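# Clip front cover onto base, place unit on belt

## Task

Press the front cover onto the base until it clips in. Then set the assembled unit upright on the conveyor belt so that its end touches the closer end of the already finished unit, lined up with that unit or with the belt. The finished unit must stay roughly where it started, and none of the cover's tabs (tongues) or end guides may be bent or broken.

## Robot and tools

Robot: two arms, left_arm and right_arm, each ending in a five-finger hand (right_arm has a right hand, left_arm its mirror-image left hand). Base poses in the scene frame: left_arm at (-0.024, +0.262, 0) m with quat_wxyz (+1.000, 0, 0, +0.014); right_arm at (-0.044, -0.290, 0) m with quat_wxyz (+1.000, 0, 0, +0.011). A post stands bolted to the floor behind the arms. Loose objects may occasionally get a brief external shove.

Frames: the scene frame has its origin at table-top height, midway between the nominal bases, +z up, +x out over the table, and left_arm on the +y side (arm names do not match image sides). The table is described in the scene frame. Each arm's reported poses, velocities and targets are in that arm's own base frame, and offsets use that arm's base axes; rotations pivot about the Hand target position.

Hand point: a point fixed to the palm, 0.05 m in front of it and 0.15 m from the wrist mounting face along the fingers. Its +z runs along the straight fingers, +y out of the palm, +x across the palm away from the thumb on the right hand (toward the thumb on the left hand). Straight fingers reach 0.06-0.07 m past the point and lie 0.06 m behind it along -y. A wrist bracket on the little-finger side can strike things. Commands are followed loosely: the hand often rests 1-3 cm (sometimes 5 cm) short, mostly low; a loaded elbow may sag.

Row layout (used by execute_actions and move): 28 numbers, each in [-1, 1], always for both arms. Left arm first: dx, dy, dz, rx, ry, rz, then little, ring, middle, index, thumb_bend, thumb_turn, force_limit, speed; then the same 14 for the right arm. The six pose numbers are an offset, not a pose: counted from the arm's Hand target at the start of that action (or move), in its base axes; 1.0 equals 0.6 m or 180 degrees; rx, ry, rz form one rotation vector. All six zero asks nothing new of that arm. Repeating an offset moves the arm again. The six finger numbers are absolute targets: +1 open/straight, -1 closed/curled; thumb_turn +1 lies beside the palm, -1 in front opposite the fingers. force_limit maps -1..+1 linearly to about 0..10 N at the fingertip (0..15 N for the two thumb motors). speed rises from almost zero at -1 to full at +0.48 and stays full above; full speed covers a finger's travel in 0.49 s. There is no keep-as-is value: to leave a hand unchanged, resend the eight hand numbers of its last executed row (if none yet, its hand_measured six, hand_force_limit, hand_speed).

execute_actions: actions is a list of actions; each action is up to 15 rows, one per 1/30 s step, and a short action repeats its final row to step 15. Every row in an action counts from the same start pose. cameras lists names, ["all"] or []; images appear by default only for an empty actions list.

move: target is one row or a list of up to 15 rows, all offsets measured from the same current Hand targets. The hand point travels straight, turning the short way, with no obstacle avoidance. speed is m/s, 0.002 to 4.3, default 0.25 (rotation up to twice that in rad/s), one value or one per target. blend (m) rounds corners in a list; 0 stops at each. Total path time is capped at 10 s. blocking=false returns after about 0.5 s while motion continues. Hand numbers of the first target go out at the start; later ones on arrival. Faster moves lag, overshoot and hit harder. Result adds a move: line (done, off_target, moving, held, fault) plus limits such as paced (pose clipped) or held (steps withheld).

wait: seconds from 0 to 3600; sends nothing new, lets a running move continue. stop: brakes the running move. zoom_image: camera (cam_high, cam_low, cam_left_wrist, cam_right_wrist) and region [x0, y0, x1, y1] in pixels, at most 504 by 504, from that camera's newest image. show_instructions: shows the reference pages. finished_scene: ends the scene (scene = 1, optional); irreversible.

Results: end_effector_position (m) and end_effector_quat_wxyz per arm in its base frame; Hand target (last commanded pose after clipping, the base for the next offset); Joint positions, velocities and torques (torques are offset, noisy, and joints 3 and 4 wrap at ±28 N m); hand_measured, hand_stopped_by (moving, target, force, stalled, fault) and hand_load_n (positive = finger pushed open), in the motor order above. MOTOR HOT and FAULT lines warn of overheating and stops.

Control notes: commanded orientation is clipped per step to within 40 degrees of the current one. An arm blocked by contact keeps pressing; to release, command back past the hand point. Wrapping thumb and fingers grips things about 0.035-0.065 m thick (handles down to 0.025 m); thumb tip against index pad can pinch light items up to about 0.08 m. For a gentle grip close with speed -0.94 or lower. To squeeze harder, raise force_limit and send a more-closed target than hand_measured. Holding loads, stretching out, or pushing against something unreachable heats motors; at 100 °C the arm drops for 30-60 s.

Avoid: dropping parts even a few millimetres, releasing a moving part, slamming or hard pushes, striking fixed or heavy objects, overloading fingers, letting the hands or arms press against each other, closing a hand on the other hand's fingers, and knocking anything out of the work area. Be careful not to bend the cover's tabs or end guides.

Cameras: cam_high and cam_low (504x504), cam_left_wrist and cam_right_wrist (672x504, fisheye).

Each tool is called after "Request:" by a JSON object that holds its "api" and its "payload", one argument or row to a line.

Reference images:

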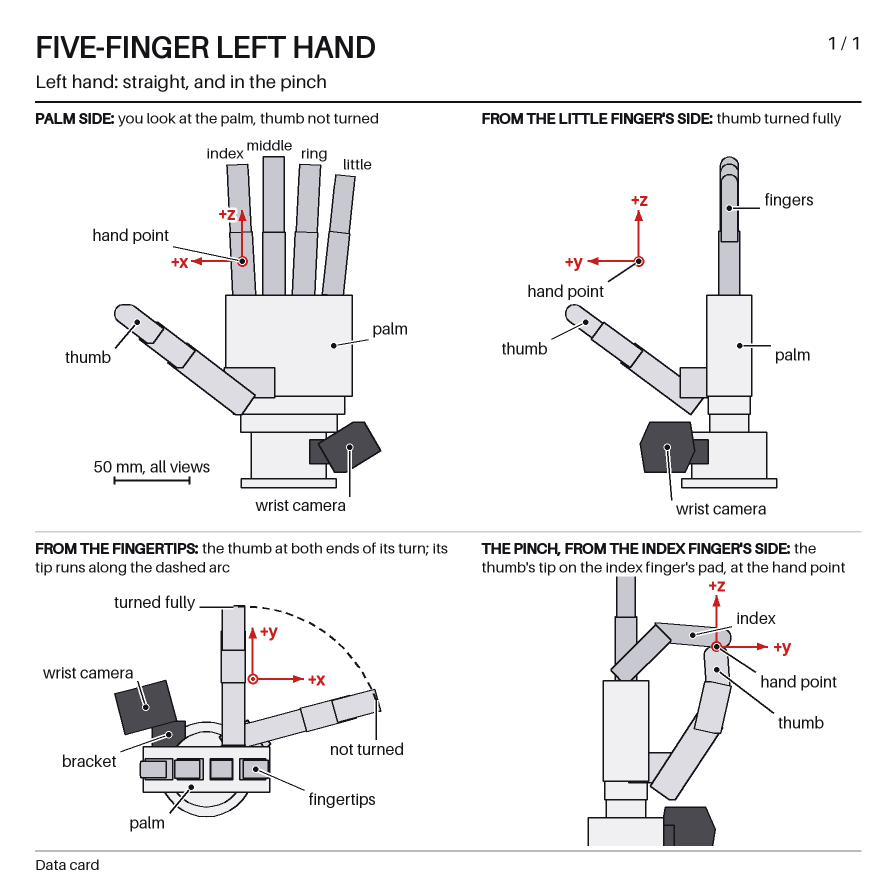

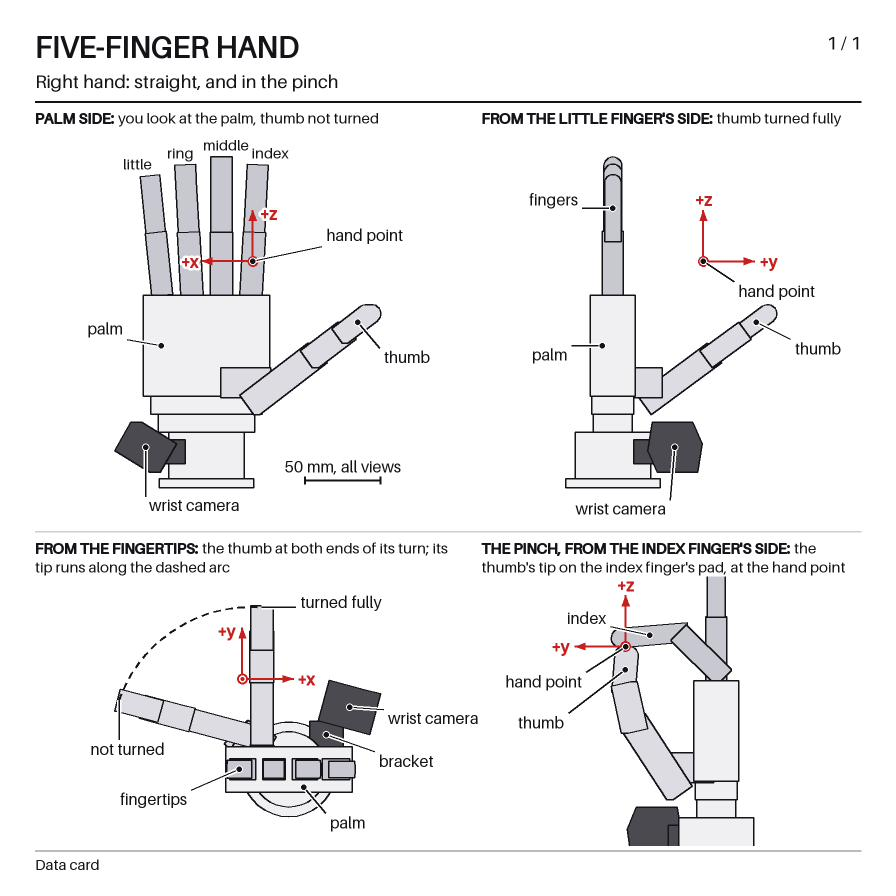

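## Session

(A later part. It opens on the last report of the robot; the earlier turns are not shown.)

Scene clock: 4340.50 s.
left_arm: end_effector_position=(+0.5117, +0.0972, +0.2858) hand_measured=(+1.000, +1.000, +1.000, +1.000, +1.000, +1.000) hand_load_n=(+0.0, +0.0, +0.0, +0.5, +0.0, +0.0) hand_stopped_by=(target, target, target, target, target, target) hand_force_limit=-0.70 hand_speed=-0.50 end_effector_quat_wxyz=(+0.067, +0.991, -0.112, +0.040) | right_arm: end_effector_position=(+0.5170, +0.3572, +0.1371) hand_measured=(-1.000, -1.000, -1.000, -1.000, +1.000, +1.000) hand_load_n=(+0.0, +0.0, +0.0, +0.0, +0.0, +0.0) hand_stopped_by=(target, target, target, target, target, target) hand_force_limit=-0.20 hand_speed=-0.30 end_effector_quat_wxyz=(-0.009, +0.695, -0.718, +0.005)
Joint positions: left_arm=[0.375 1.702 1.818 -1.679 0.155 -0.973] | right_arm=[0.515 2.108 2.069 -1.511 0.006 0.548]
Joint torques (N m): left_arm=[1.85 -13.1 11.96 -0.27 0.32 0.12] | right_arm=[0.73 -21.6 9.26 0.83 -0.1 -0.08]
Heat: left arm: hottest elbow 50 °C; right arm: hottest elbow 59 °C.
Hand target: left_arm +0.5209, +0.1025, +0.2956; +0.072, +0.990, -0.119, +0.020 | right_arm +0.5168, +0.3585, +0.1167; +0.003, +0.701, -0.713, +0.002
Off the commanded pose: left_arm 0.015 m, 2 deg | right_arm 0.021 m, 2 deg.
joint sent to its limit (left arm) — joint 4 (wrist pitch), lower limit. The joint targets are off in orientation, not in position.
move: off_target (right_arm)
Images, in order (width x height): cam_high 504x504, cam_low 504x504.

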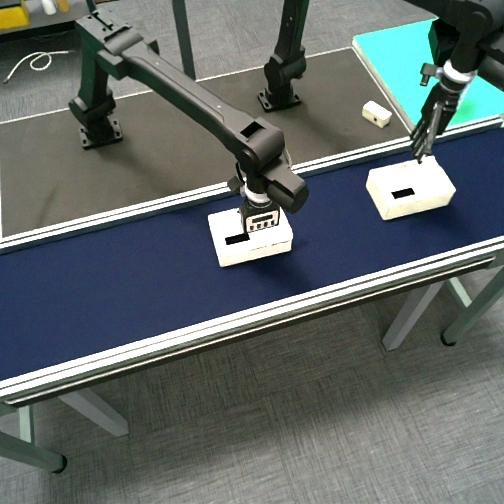

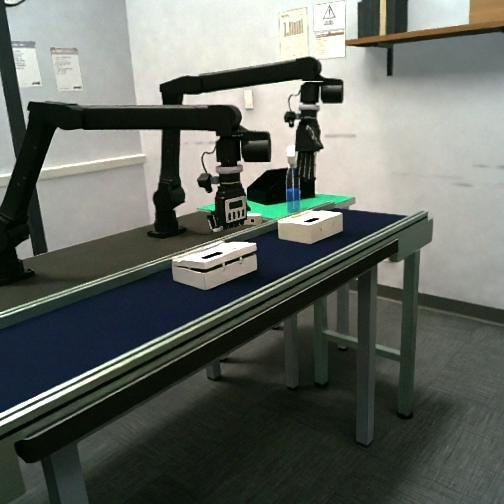

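Request:
{"api": "move", "payload": {
  "target": [0,0,0,0,0,0,1,1,1,1,1,1,-0.7,-0.5,0.07,0,0.005,0,0,0,-1,-1,-1,-1,1,1,-0.2,-0.3],
  "speed": 0.08,
  "cameras": ["cam_low","cam_high"]
}}

Request:
{"api": "zoom_image", "payload": {
  "camera": "cam_low",
  "region": [155, 190, 275, 300]
}}

Request:
{"api": "zoom_image", "payload": {
  "camera": "cam_high",
  "region": [200, 170, 320, 275]
}}

Scene clock: 4368.00 s.
left_arm: end_effector_position=(+0.5117, +0.0972, +0.2858) hand_measured=(+1.000, +1.000, +1.000, +1.000, +1.000, +1.000) hand_load_n=(+0.0, +0.0, +0.0, +0.0, +0.0, +0.0) hand_stopped_by=(target, target, target, target, target, target) hand_force_limit=-0.70 hand_speed=-0.50 end_effector_quat_wxyz=(+0.067, +0.991, -0.112, +0.040) | right_arm: end_effector_position=(+0.5488, +0.3625, +0.1265) hand_measured=(-1.000, -1.000, -1.000, -1.000, +1.000, +1.000) hand_load_n=(+0.0, +0.0, +0.0, +0.0, +0.0, +0.0) hand_stopped_by=(target, target, target, target, target, target) hand_force_limit=-0.20 hand_speed=-0.30 end_effector_quat_wxyz=(+0.000, +0.701, -0.714, +0.003)
Joint positions: left_arm=[0.375 1.702 1.818 -1.679 0.155 -0.973] | right_arm=[0.5 2.24 2.266 -1.594 0.006 0.518]
Joint torques (N m): left_arm=[1.79 -13.16 11.97 -0.27 0.32 0.12] | right_arm=[-1.14 -22.77 13.09 -0.1 -0.09 -0.08]
Heat: left arm: hottest elbow 50 °C; right arm: hottest elbow 58 °C.
Hand target: left_arm +0.5209, +0.1025, +0.2956; +0.072, +0.990, -0.119, +0.020 | right_arm +0.5590, +0.3584, +0.1196; +0.003, +0.701, -0.713, +0.002
Off the commanded pose: left_arm 0.015 m, 2 deg | right_arm 0.013 m, 0 deg.
joint sent to its limit (left arm) — joint 4 (wrist pitch), lower limit. The joint targets are off in orientation, not in position.
move: off_target (right_arm)
Images, in order (width x height): cam_high 504x504, cam_low 504x504.

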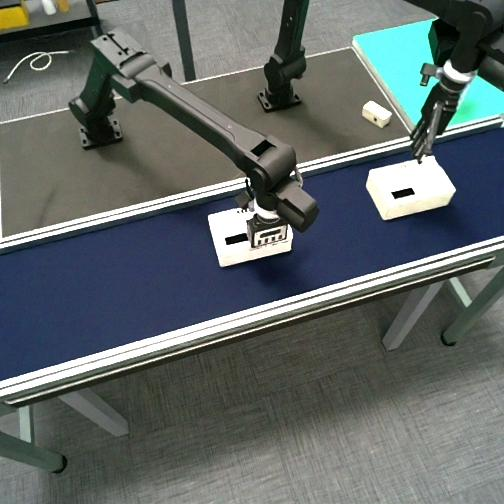

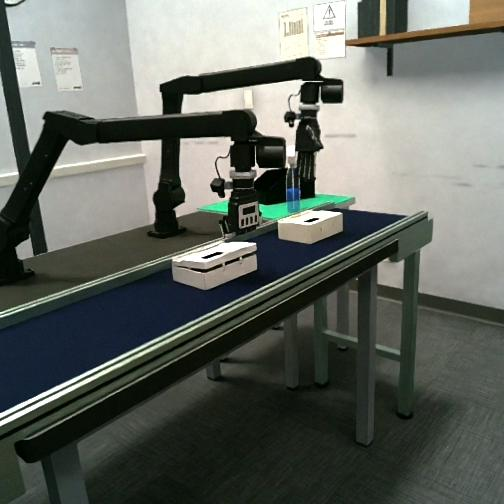

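Scaled by 4.200.

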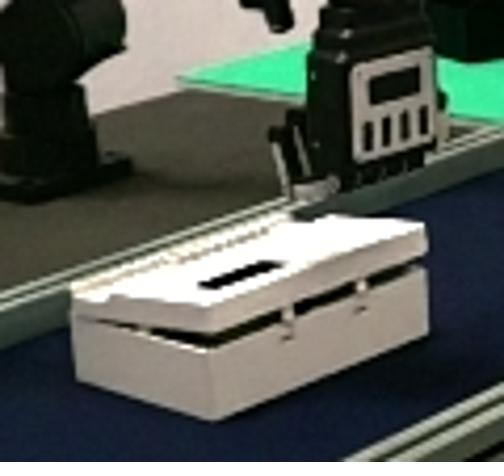

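Scaled by 4.200.

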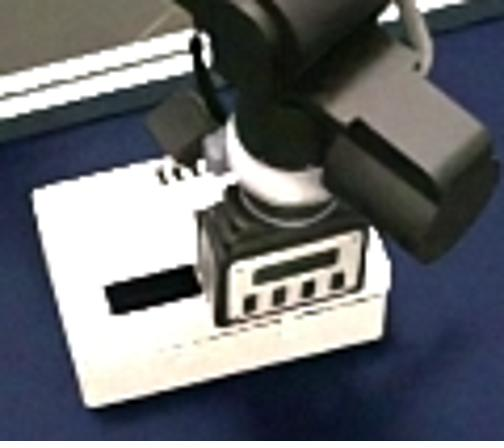

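Request:
{"api": "move", "payload": {
  "target": [0,0,0,0,0,0,1,1,1,1,1,1,-0.7,-0.5,0.005,-0.025,-0.03,0,0,0,-1,-1,-1,-1,1,1,-0.2,-0.3],
  "speed": 0.05,
  "cameras": ["cam_low","cam_high"]
}}

Request:
{"api": "zoom_image", "payload": {
  "camera": "cam_low",
  "region": [155, 190, 275, 300]
}}

Request:
{"api": "zoom_image", "payload": {
  "camera": "cam_high",
  "region": [200, 170, 320, 275]
}}

Scene clock: 4390.67 s.
left_arm: end_effector_position=(+0.5117, +0.0972, +0.2858) hand_measured=(+1.000, +1.000, +1.000, +1.000, +1.000, +1.000) hand_load_n=(+0.0, +0.0, +0.0, +0.0, +0.0, +0.0) hand_stopped_by=(target, target, target, target, target, target) hand_force_limit=-0.70 hand_speed=-0.50 end_effector_quat_wxyz=(+0.067, +0.991, -0.112, +0.040) | right_arm: end_effector_position=(+0.5571, +0.3501, +0.1142) hand_measured=(-1.000, -1.000, -1.000, -1.000, +1.000, +1.000) hand_load_n=(+0.0, +0.0, +0.0, +0.0, +0.0, +0.0) hand_stopped_by=(target, target, target, target, target, target) hand_force_limit=-0.20 hand_speed=-0.30 end_effector_quat_wxyz=(-0.003, +0.700, -0.714, +0.004)
Joint positions: left_arm=[0.375 1.702 1.818 -1.679 0.155 -0.973] | right_arm=[0.479 2.24 2.234 -1.557 0.006 0.497]
Joint torques (N m): left_arm=[1.79 -13.22 11.97 -0.25 0.32 0.11] | right_arm=[-0.73 -23.47 9.29 0.79 -0.09 -0.09]
Heat: left arm: hottest elbow 50 °C; right arm: hottest elbow 61 °C.
Hand target: left_arm +0.5209, +0.1025, +0.2956; +0.072, +0.990, -0.119, +0.020 | right_arm +0.5619, +0.3435, +0.1016; +0.003, +0.701, -0.713, +0.002
Off the commanded pose: left_arm 0.015 m, 2 deg | right_arm 0.015 m, 1 deg.
joint sent to its limit (left arm) — joint 4 (wrist pitch), lower limit. The joint targets are off in orientation, not in position.
move: off_target (right_arm)
Images, in order (width x height): cam_high 504x504, cam_low 504x504.

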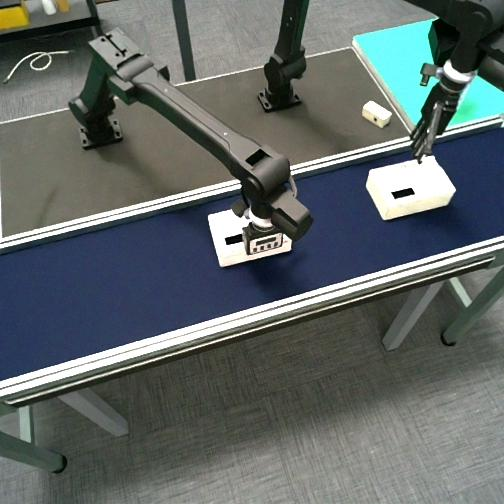

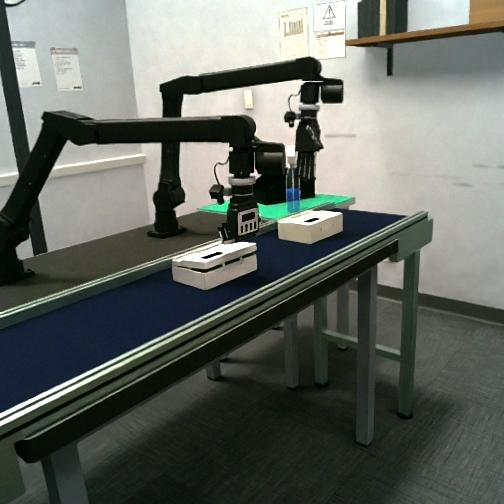

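Scaled by 4.200.

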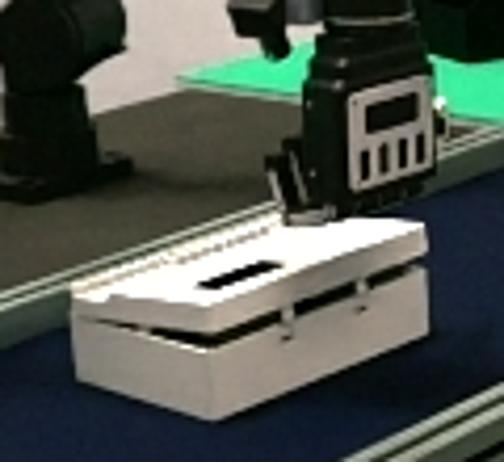

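Scaled by 4.200.

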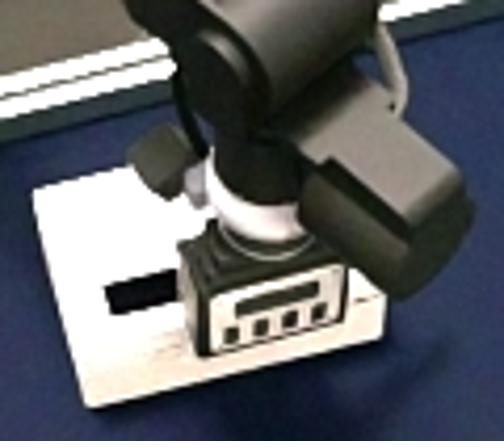

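Request:
{"api": "move", "payload": {
  "target": [0,0,0,0,0,0,1,1,1,1,1,1,-0.7,-0.5,-0.004,0,-0.03,0,0,0,-1,-1,-1,-1,1,1,-0.2,-0.3],
  "speed": 0.04,
  "cameras": ["cam_low"]
}}

Request:
{"api": "zoom_image", "payload": {
  "camera": "cam_low",
  "region": [165, 220, 265, 295]
}}

Scene clock: 4402.70 s.
left_arm: end_effector_position=(+0.5117, +0.0972, +0.2858) hand_measured=(+1.000, +1.000, +1.000, +1.000, +1.000, +1.000) hand_load_n=(+0.0, +0.0, +0.0, +0.0, +0.0, +0.0) hand_stopped_by=(target, target, target, target, target, target) hand_force_limit=-0.70 hand_speed=-0.50 end_effector_quat_wxyz=(+0.067, +0.991, -0.112, +0.040) | right_arm: end_effector_position=(+0.5559, +0.3495, +0.0942) hand_measured=(-1.000, -1.000, -1.000, -1.000, +1.000, +1.000) hand_load_n=(+0.0, +0.0, +0.0, +0.0, +0.0, +0.0) hand_stopped_by=(target, target, target, target, target, target) hand_force_limit=-0.20 hand_speed=-0.30 end_effector_quat_wxyz=(-0.002, +0.701, -0.714, +0.003)
Joint positions: left_arm=[0.375 1.702 1.818 -1.679 0.155 -0.973] | right_arm=[0.479 2.24 2.181 -1.507 0.006 0.497]
Joint torques (N m): left_arm=[1.79 -13.22 11.95 -0.29 0.32 0.12] | right_arm=[-0.38 -24.7 9.06 0.8 -0.09 -0.06]
Heat: left arm: hottest elbow 50 °C; right arm: hottest elbow 59 °C.
Hand target: left_arm +0.5209, +0.1025, +0.2956; +0.072, +0.990, -0.119, +0.020 | right_arm +0.5594, +0.3435, +0.0836; +0.003, +0.701, -0.713, +0.002
Off the commanded pose: left_arm 0.015 m, 2 deg | right_arm 0.013 m, 0 deg.
joint sent to its limit (left arm) — joint 4 (wrist pitch), lower limit. The joint targets are off in orientation, not in position.
move: off_target (right_arm)

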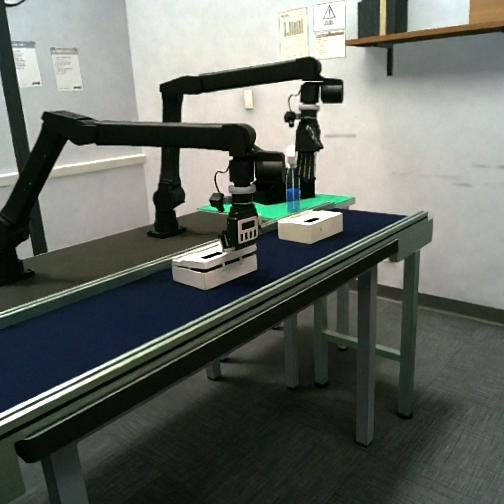

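Scaled by 5.040.

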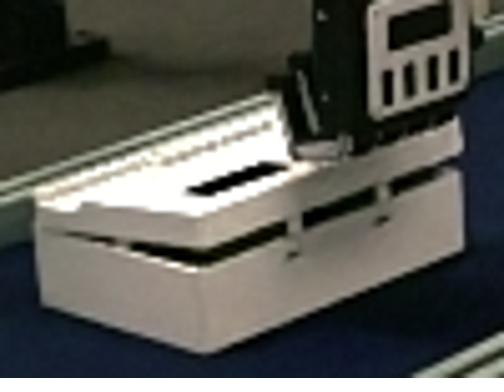

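Request:
{"api": "move", "payload": {
  "target": [0,0,0,0,0,0,1,1,1,1,1,1,-0.7,-0.5,0,0,-0.015,0,0,0,-1,-1,-1,-1,1,1,-0.2,-0.3],
  "speed": 0.02,
  "cameras": ["cam_low"]
}}

Request:
{"api": "zoom_image", "payload": {
  "camera": "cam_low",
  "region": [165, 220, 265, 295]
}}

Scene clock: 4410.17 s.
left_arm: end_effector_position=(+0.5117, +0.0972, +0.2858) hand_measured=(+1.000, +1.000, +1.000, +1.000, +1.000, +1.000) hand_load_n=(+0.0, +0.0, +0.0, +0.0, +0.0, +0.0) hand_stopped_by=(target, target, target, target, target, target) hand_force_limit=-0.70 hand_speed=-0.50 end_effector_quat_wxyz=(+0.067, +0.991, -0.112, +0.040) | right_arm: end_effector_position=(+0.5564, +0.3498, +0.0874) hand_measured=(-1.000, -1.000, -1.000, -1.000, +1.000, +1.000) hand_load_n=(+0.0, +0.0, +0.0, +0.0, +0.0, +0.0) hand_stopped_by=(target, target, target, target, target, target) hand_force_limit=-0.20 hand_speed=-0.30 end_effector_quat_wxyz=(-0.003, +0.701, -0.714, +0.004)
Joint positions: left_arm=[0.375 1.702 1.818 -1.679 0.155 -0.973] | right_arm=[0.479 2.24 2.164 -1.486 0.006 0.497]
Joint torques (N m): left_arm=[1.79 -13.22 11.96 -0.29 0.32 0.11] | right_arm=[-0.38 -24.12 8.99 0.85 -0.09 -0.06]
Heat: left arm: hottest elbow 51 °C; right arm: hottest elbow 58 °C.
Hand target: left_arm +0.5209, +0.1025, +0.2956; +0.072, +0.990, -0.119, +0.020 | right_arm +0.5594, +0.3435, +0.0746; +0.003, +0.701, -0.713, +0.002
Off the commanded pose: left_arm 0.015 m, 2 deg | right_arm 0.015 m, 1 deg.
joint sent to its limit (left arm) — joint 4 (wrist pitch), lower limit. The joint targets are off in orientation, not in position.
move: off_target (right_arm)

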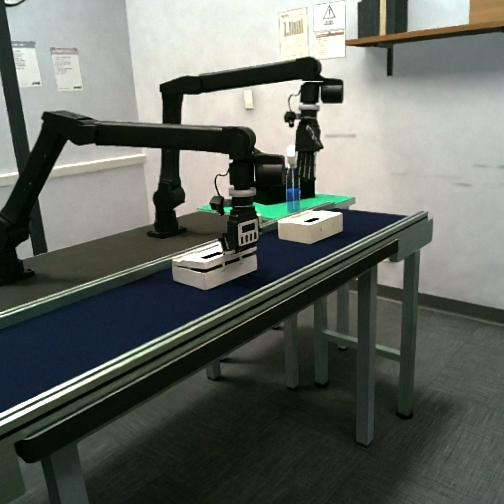

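Scaled by 5.040.

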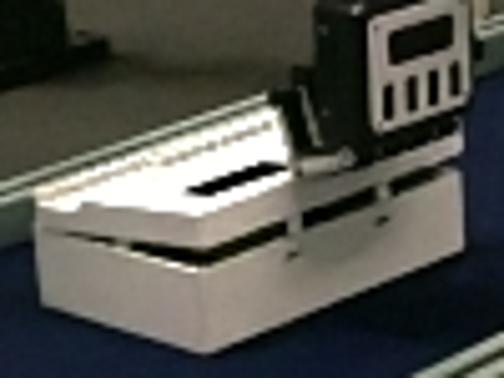

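Request:
{"api": "move", "payload": {
  "target": [0,0,0,0,0,0,1,1,1,1,1,1,-0.7,-0.5,0,0,-0.02,0,0,0,-1,-1,-1,-1,1,1,-0.2,-0.3],
  "speed": 0.02,
  "cameras": ["cam_low"]
}}

Request:
{"api": "zoom_image", "payload": {
  "camera": "cam_low",
  "region": [165, 220, 265, 295]
}}

Scene clock: 4424.37 s.
left_arm: end_effector_position=(+0.5117, +0.0972, +0.2858) hand_measured=(+1.000, +1.000, +1.000, +1.000, +1.000, +1.000) hand_load_n=(+0.0, +0.0, +0.0, +0.0, +0.0, +0.0) hand_stopped_by=(target, target, target, target, target, target) hand_force_limit=-0.70 hand_speed=-0.50 end_effector_quat_wxyz=(+0.067, +0.991, -0.112, +0.040) | right_arm: end_effector_position=(+0.5598, +0.3512, +0.0800) hand_measured=(-1.000, -1.000, -1.000, -1.000, +1.000, +1.000) hand_load_n=(+0.0, +0.0, +0.0, +0.0, +0.0, +0.0) hand_stopped_by=(target, target, target, target, target, target) hand_force_limit=-0.20 hand_speed=-0.30 end_effector_quat_wxyz=(-0.011, +0.700, -0.714, +0.006)
Joint positions: left_arm=[0.375 1.702 1.818 -1.679 0.155 -0.973] | right_arm=[0.478 2.24 2.146 -1.452 0.006 0.497]
Joint torques (N m): left_arm=[1.73 -13.1 11.96 -0.29 0.32 0.11] | right_arm=[-0.38 -23.77 8.54 0.58 -0.1 -0.06]
Heat: left arm: hottest elbow 51 °C; right arm: hottest elbow 58 °C.
Hand target: left_arm +0.5209, +0.1025, +0.2956; +0.072, +0.990, -0.119, +0.020 | right_arm +0.5596, +0.3434, +0.0626; +0.003, +0.701, -0.713, +0.002
Off the commanded pose: left_arm 0.015 m, 2 deg | right_arm 0.019 m, 2 deg.
joint sent to its limit (left arm) — joint 4 (wrist pitch), lower limit. The joint targets are off in orientation, not in position.
move: off_target (right_arm)

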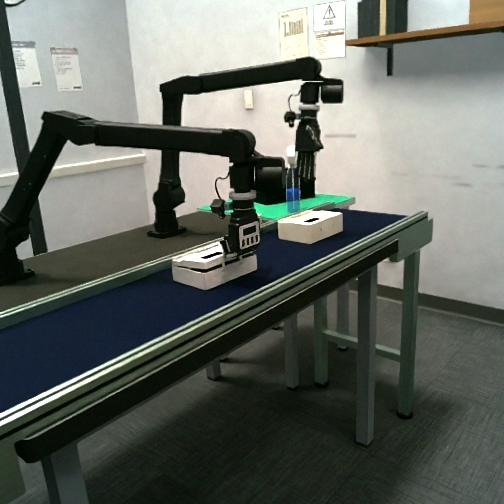

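Scaled by 5.040.

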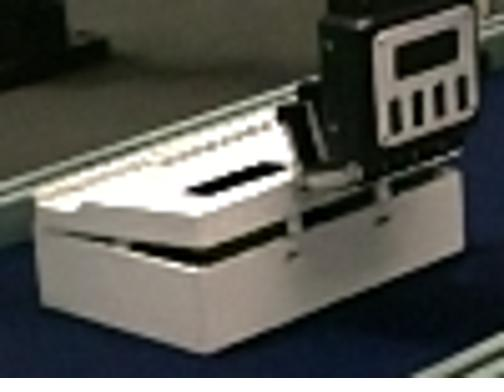

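Request:
{"api": "wait", "payload": {
  "seconds": 0.1,
  "cameras": ["cam_low","cam_high","cam_right_wrist"]
}}

Request:
{"api": "zoom_image", "payload": {
  "camera": "cam_low",
  "region": [150, 190, 290, 330]
}}

Request:
{"api": "zoom_image", "payload": {
  "camera": "cam_high",
  "region": [200, 180, 400, 380]
}}

Scene clock: 4454.50 s.
left_arm: end_effector_position=(+0.5117, +0.0972, +0.2858) hand_measured=(+1.000, +1.000, +1.000, +1.000, +1.000, +1.000) hand_load_n=(+0.0, +0.0, +0.0, +0.0, +0.0, +0.0) hand_stopped_by=(target, target, target, target, target, target) hand_force_limit=-0.70 hand_speed=-0.50 end_effector_quat_wxyz=(+0.067, +0.991, -0.112, +0.040) | right_arm: end_effector_position=(+0.5598, +0.3512, +0.0800) hand_measured=(-1.000, -1.000, -1.000, -1.000, +1.000, +1.000) hand_load_n=(+0.0, +0.0, +0.0, +0.0, +0.0, +0.0) hand_stopped_by=(target, target, target, target, target, target) hand_force_limit=-0.20 hand_speed=-0.30 end_effector_quat_wxyz=(-0.011, +0.700, -0.714, +0.006)
Joint positions: left_arm=[0.375 1.702 1.818 -1.679 0.155 -0.973] | right_arm=[0.478 2.24 2.146 -1.452 0.006 0.497]
Joint torques (N m): left_arm=[1.73 -13.22 11.96 -0.28 0.32 0.13] | right_arm=[-0.38 -23.71 8.54 0.59 -0.1 -0.06]
Heat: left arm: hottest elbow 51 °C; right arm: hottest elbow 55 °C.
Hand target: left_arm +0.5209, +0.1025, +0.2956; +0.072, +0.990, -0.119, +0.020 | right_arm +0.5596, +0.3434, +0.0626; +0.003, +0.701, -0.713, +0.002
Off the commanded pose: left_arm 0.015 m, 2 deg | right_arm 0.019 m, 2 deg.
wait: 0.10 s; at rest from the start
Images, in order (width x height): cam_high 504x504, cam_low 504x504, cam_right_wrist 672x504.

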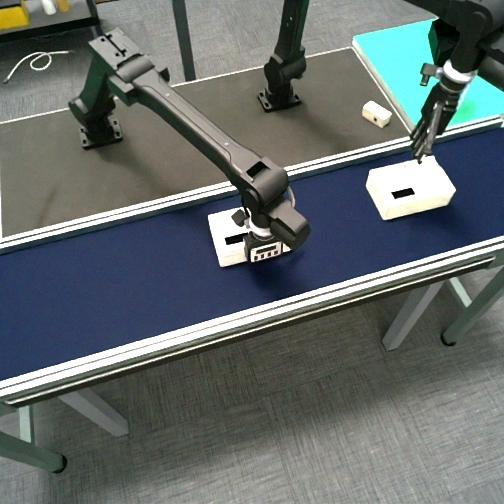

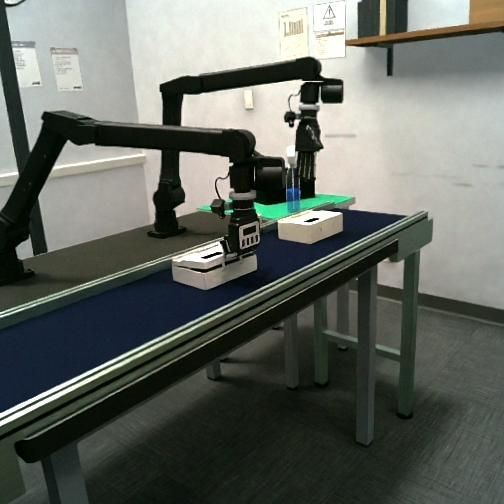

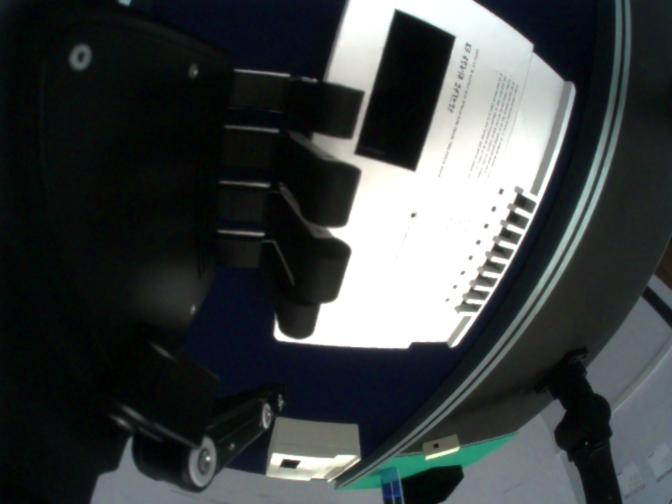

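Scaled by 3.600.

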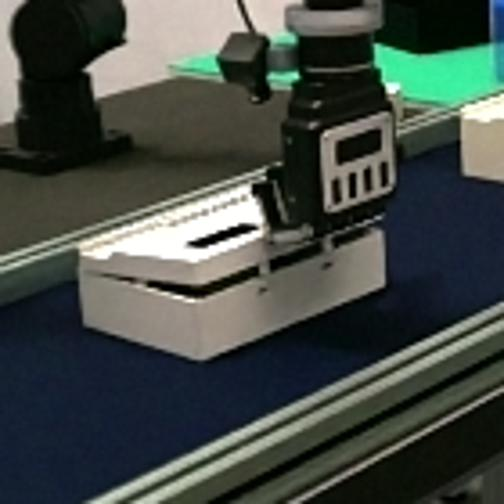

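Scaled by 2.520.

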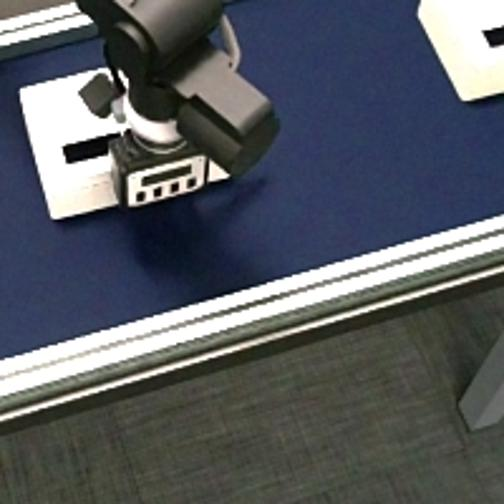

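Request:
{"api": "execute_actions", "payload": {
  "actions": [
    [[0,0,0,0,0,0,1,1,1,1,1,1,-0.7,-0.5,0,0,-0.01,0,0,0,-1,-1,-1,-1,1,1,-0.2,-0.3]]
  ],
  "cameras": ["cam_low","cam_high","cam_right_wrist"]
}}

Request:
{"api": "zoom_image", "payload": {
  "camera": "cam_low",
  "region": [150, 190, 290, 330]
}}

Scene clock: 4468.47 s.
left_arm: end_effector_position=(+0.5117, +0.0972, +0.2858) hand_measured=(+1.000, +1.000, +1.000, +1.000, +1.000, +1.000) hand_load_n=(+0.0, +0.0, +0.0, +0.0, +0.0, +0.0) hand_stopped_by=(target, target, target, target, target, target) hand_force_limit=-0.70 hand_speed=-0.50 end_effector_quat_wxyz=(+0.067, +0.991, -0.112, +0.040) | right_arm: end_effector_position=(+0.5589, +0.3508, +0.0747) hand_measured=(-1.000, -1.000, -1.000, -1.000, +1.000, +1.000) hand_load_n=(+0.5, +0.0, +0.0, +0.0, +0.0, +0.0) hand_stopped_by=(target, target, target, target, target, target) hand_force_limit=-0.20 hand_speed=-0.30 end_effector_quat_wxyz=(-0.010, +0.700, -0.714, +0.006)
Joint positions: left_arm=[0.375 1.702 1.818 -1.679 0.155 -0.973] | right_arm=[0.478 2.24 2.132 -1.44 0.006 0.497]
Joint torques (N m): left_arm=[1.73 -13.1 11.96 -0.24 0.32 0.11] | right_arm=[-0.38 -23.53 8.77 0.64 -0.1 -0.06]
Heat: left arm: hottest elbow 51 °C; right arm: hottest elbow 54 °C.
Hand target: left_arm +0.5209, +0.1025, +0.2956; +0.072, +0.990, -0.119, +0.020 | right_arm +0.5595, +0.3434, +0.0566; +0.003, +0.701, -0.713, +0.002
Off the commanded pose: left_arm 0.015 m, 2 deg | right_arm 0.020 m, 2 deg.
joint sent to its limit (left arm) — joint 4 (wrist pitch), lower limit. The joint targets are off in orientation, not in position.
Step readings (end_effector_position of left_arm | right_arm):
0: (+0.5117, +0.0972, +0.2858) | (+0.5598, +0.3512, +0.0800)
1: (+0.5117, +0.0972, +0.2858) | (+0.5599, +0.3513, +0.0791)
2: (+0.5117, +0.0972, +0.2858) | (+0.5599, +0.3513, +0.0781)
4: (+0.5117, +0.0972, +0.2858) | (+0.5598, +0.3513, +0.0762)
8: (+0.5117, +0.0972, +0.2858) | (+0.5589, +0.3508, +0.0747)
15: (+0.5117, +0.0972, +0.2858) | (+0.5589, +0.3508, +0.0747)
Images, in order (width x height): cam_high 504x504, cam_low 504x504, cam_right_wrist 672x504.

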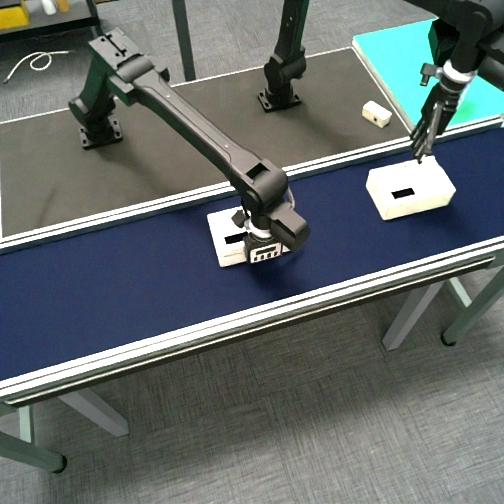

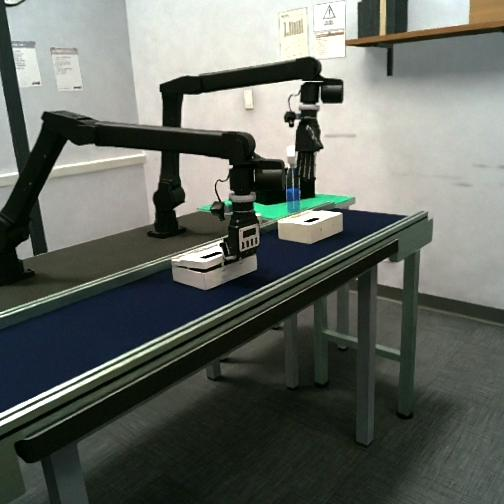

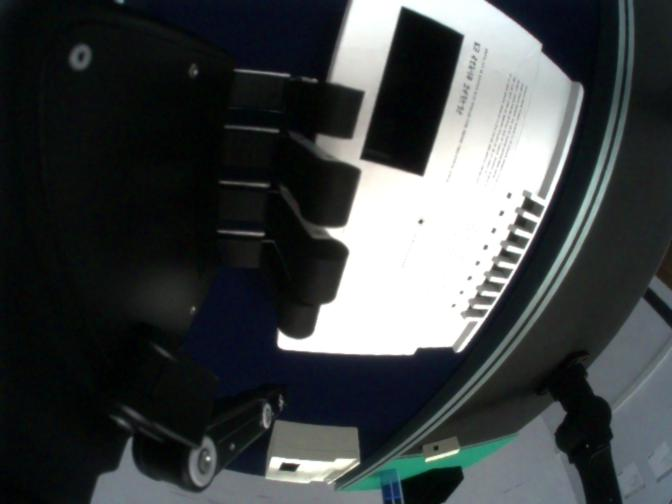

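Scaled by 3.600.

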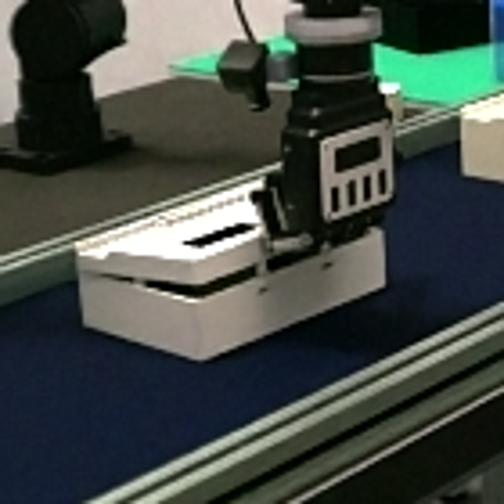

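Request:
{"api": "zoom_image", "payload": {
  "camera": "cam_low",
  "region": [165, 220, 265, 295]
}}

Request:
{"api": "zoom_image", "payload": {
  "camera": "cam_high",
  "region": [200, 190, 320, 280]
}}

Request:
{"api": "zoom_image", "payload": {
  "camera": "cam_right_wrist",
  "region": [200, 20, 450, 380]
}}

Scaled by 5.040.

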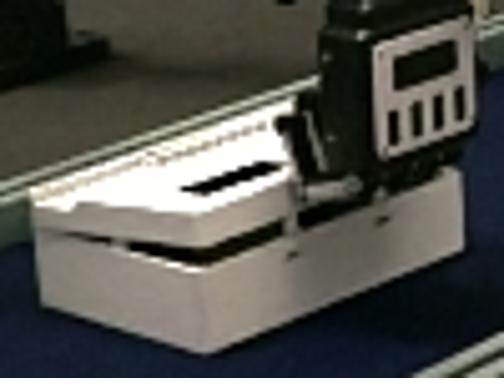

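Scaled by 4.200.

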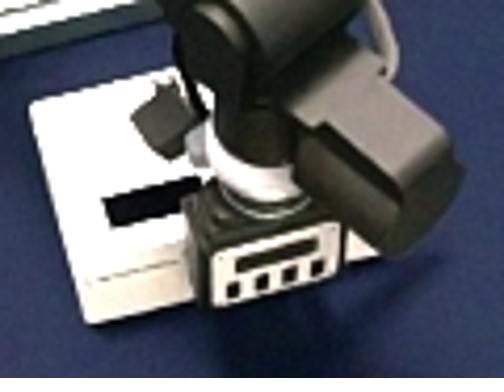

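Scaled by 1.400 from the camera's image (finer frame: 960x720).

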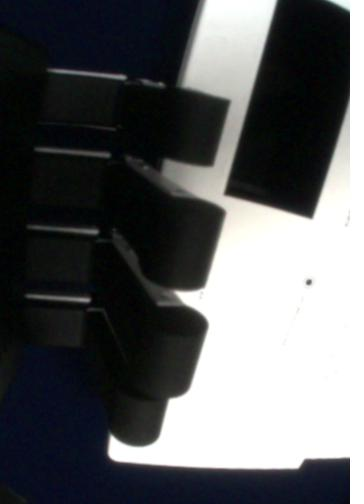

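Request:
{"api": "execute_actions", "payload": {
  "actions": [
    [[0,0,0,0,0,0,1,1,1,1,1,1,-0.7,-0.5,0,0,-0.008,0,0,0,-1,-1,-1,-1,1,1,-0.2,-0.3]]
  ],
  "cameras": ["cam_low","cam_high","cam_right_wrist"]
}}

Request:
{"api": "zoom_image", "payload": {
  "camera": "cam_low",
  "region": [165, 220, 265, 295]
}}

Request:
{"api": "zoom_image", "payload": {
  "camera": "cam_high",
  "region": [200, 190, 320, 280]
}}

Request:
{"api": "zoom_image", "payload": {
  "camera": "cam_right_wrist",
  "region": [200, 20, 450, 380]
}}

Scene clock: 4520.27 s.
left_arm: end_effector_position=(+0.5117, +0.0972, +0.2858) hand_measured=(+1.000, +1.000, +1.000, +1.000, +1.000, +1.000) hand_load_n=(+0.0, +0.0, +0.0, +0.0, +0.0, +0.0) hand_stopped_by=(target, target, target, target, target, target) hand_force_limit=-0.70 hand_speed=-0.50 end_effector_quat_wxyz=(+0.067, +0.991, -0.112, +0.040) | right_arm: end_effector_position=(+0.5599, +0.3513, +0.0721) hand_measured=(-1.000, -1.000, -1.000, -1.000, +1.000, +1.000) hand_load_n=(+0.0, +0.0, +0.0, +0.0, +0.0, +0.0) hand_stopped_by=(target, target, target, target, target, target) hand_force_limit=-0.20 hand_speed=-0.30 end_effector_quat_wxyz=(-0.012, +0.700, -0.714, +0.007)
Joint positions: left_arm=[0.375 1.702 1.818 -1.679 0.155 -0.973] | right_arm=[0.478 2.24 2.125 -1.428 0.006 0.497]
Joint torques (N m): left_arm=[1.85 -13.16 11.96 -0.29 0.32 0.12] | right_arm=[-0.38 -23.36 8.58 0.62 -0.1 -0.06]
Heat: left arm: hottest elbow 51 °C; right arm: hottest elbow 55 °C.
Hand target: left_arm +0.5209, +0.1025, +0.2956; +0.072, +0.990, -0.119, +0.020 | right_arm +0.5596, +0.3434, +0.0519; +0.003, +0.701, -0.713, +0.002
Off the commanded pose: left_arm 0.015 m, 2 deg | right_arm 0.022 m, 2 deg.
joint sent to its limit (left arm) — joint 4 (wrist pitch), lower limit. The joint targets are off in orientation, not in position.
Step readings (end_effector_position of left_arm | right_arm):
0: (+0.5117, +0.0972, +0.2858) | (+0.5589, +0.3508, +0.0747)
1: (+0.5117, +0.0972, +0.2858) | (+0.5590, +0.3508, +0.0743)
2: (+0.5117, +0.0972, +0.2858) | (+0.5593, +0.3510, +0.0735)
4: (+0.5117, +0.0972, +0.2858) | (+0.5597, +0.3512, +0.0726)
8: (+0.5117, +0.0972, +0.2858) | (+0.5599, +0.3513, +0.0721)
15: (+0.5117, +0.0972, +0.2858) | (+0.5599, +0.3513, +0.0721)
Images, in order (width x height): cam_high 504x504, cam_low 504x504, cam_right_wrist 672x504.

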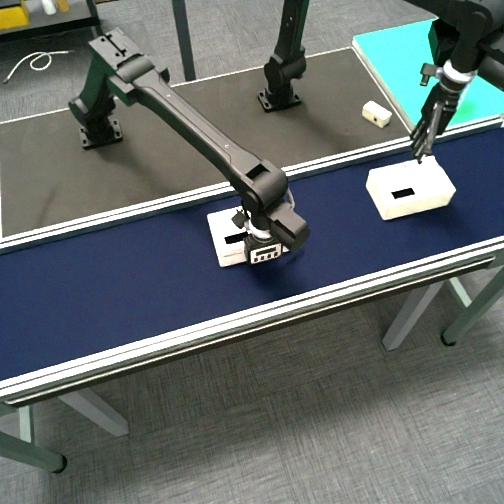

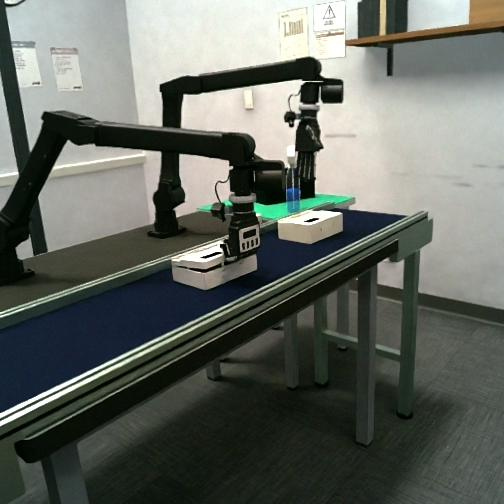

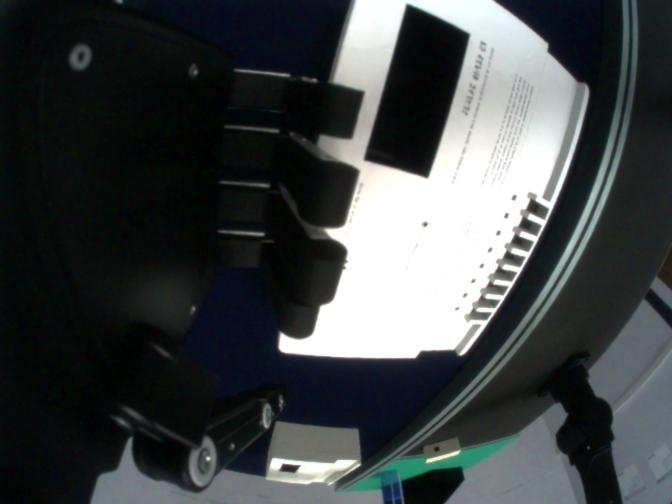

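Scaled by 5.040.

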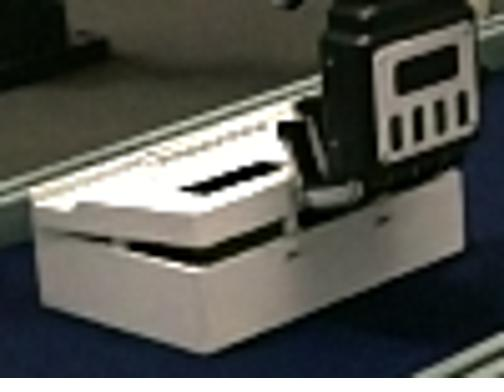

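Scaled by 4.200.

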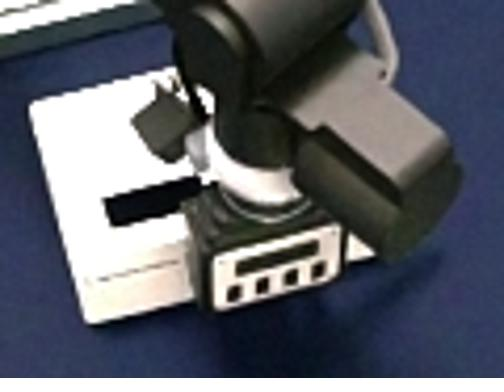

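Scaled by 1.400 from the camera's image (finer frame: 960x720).

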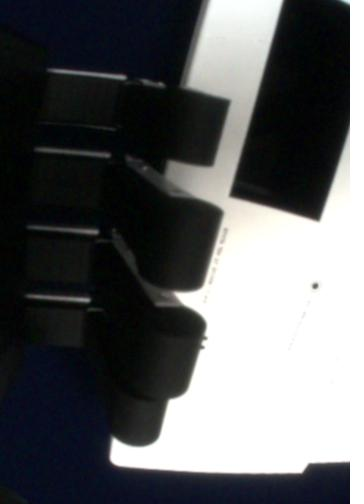

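Request:
{"api": "zoom_image", "payload": {
  "camera": "cam_low",
  "region": [215, 225, 265, 275]
}}

Scaled by 10.080.

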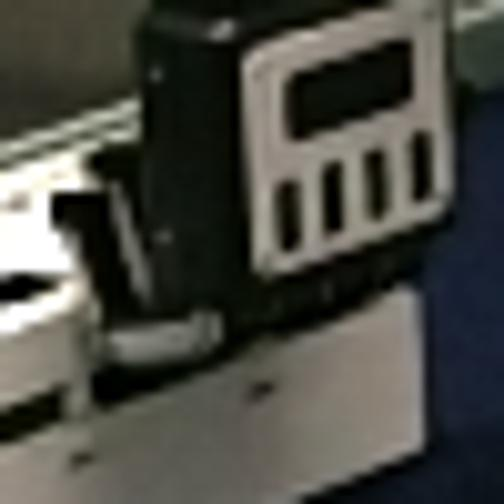

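Request:
{"api": "move", "payload": {
  "target": [0,0,0,0,0,0,1,1,1,1,1,1,-0.7,-0.5,0.005,0,0.09,0,0,0,-1,-1,-1,-1,1,1,-0.2,-0.3],
  "speed": 0.06,
  "cameras": ["cam_low","cam_high","cam_right_wrist"]
}}

Request:
{"api": "zoom_image", "payload": {
  "camera": "cam_low",
  "region": [165, 220, 265, 295]
}}

Scene clock: 4570.93 s.
left_arm: end_effector_position=(+0.5117, +0.0972, +0.2858) hand_measured=(+1.000, +1.000, +1.000, +1.000, +1.000, +1.000) hand_load_n=(-0.5, +0.0, +0.0, +0.0, +0.0, +0.0) hand_stopped_by=(target, target, target, target, target, target) hand_force_limit=-0.70 hand_speed=-0.50 end_effector_quat_wxyz=(+0.067, +0.991, -0.112, +0.040) | right_arm: end_effector_position=(+0.5528, +0.3475, +0.1044) hand_measured=(-1.000, -1.000, -1.000, -1.000, +1.000, +1.000) hand_load_n=(+0.0, +0.0, +0.0, +0.0, +0.5, -0.5) hand_stopped_by=(target, target, target, target, target, target) hand_force_limit=-0.20 hand_speed=-0.30 end_effector_quat_wxyz=(+0.006, +0.701, -0.714, +0.001)
Joint positions: left_arm=[0.375 1.702 1.818 -1.679 0.155 -0.973] | right_arm=[0.478 2.24 2.206 -1.548 0.006 0.497]
Joint torques (N m): left_arm=[1.79 -13.16 11.96 -0.29 0.32 0.12] | right_arm=[-0.56 -24 12.89 -0.1 -0.1 -0.08]
Heat: left arm: hottest elbow 51 °C; right arm: hottest elbow 55 °C.
Hand target: left_arm +0.5209, +0.1025, +0.2956; +0.072, +0.990, -0.119, +0.020 | right_arm +0.5626, +0.3434, +0.1058; +0.003, +0.701, -0.713, +0.002
Off the commanded pose: left_arm 0.015 m, 2 deg | right_arm 0.011 m, 0 deg.
joint sent to its limit (left arm) — joint 4 (wrist pitch), lower limit. The joint targets are off in orientation, not in position.
move: off_target (right_arm)
Images, in order (width x height): cam_high 504x504, cam_low 504x504, cam_right_wrist 672x504.

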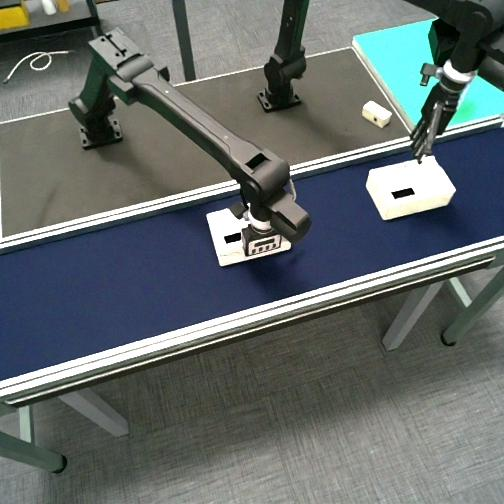

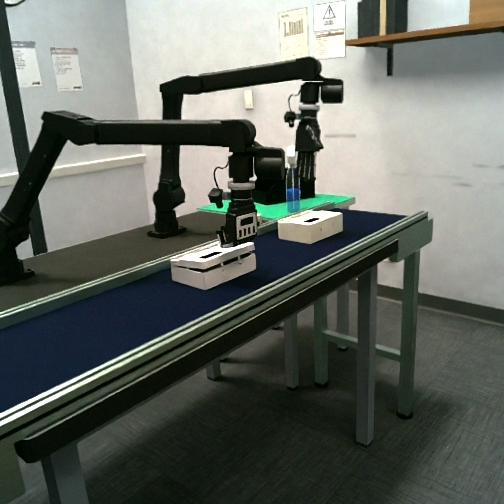

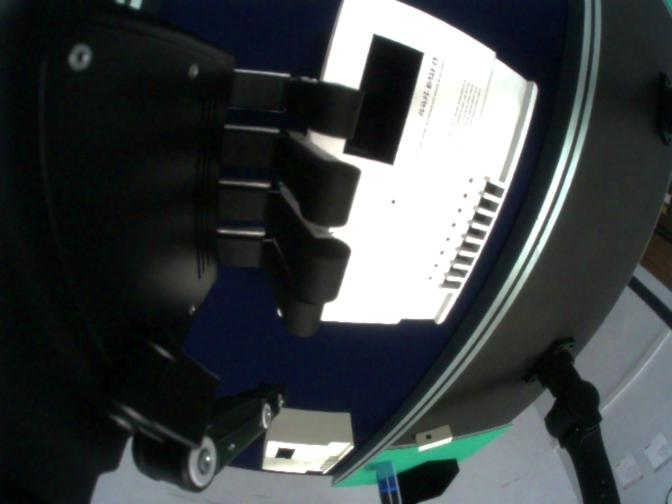

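Scaled by 5.040.

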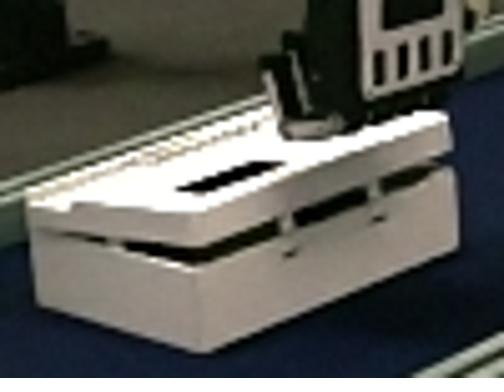

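Request:
{"api": "zoom_image", "payload": {
  "camera": "cam_low",
  "region": [165, 230, 225, 290]
}}

Request:
{"api": "zoom_image", "payload": {
  "camera": "cam_low",
  "region": [210, 230, 260, 280]
}}

Request:
{"api": "zoom_image", "payload": {
  "camera": "cam_high",
  "region": [200, 190, 320, 280]
}}

Scaled by 8.400.

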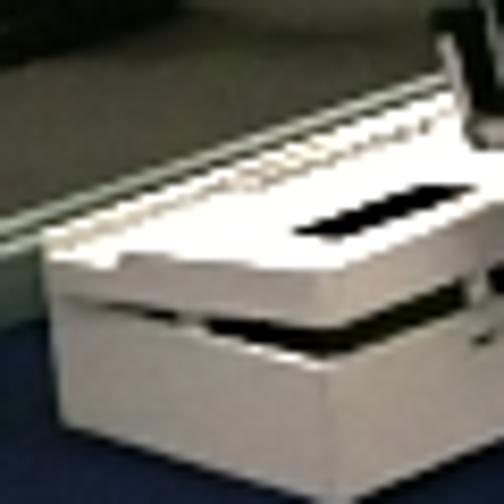

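Scaled by 10.080.

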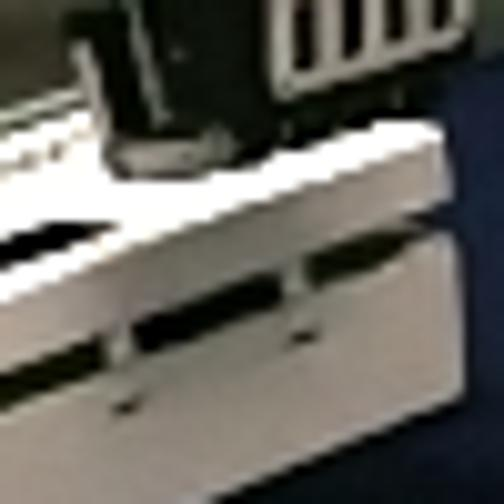

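Scaled by 4.200.

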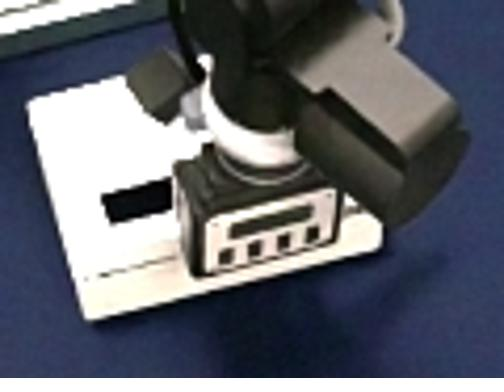

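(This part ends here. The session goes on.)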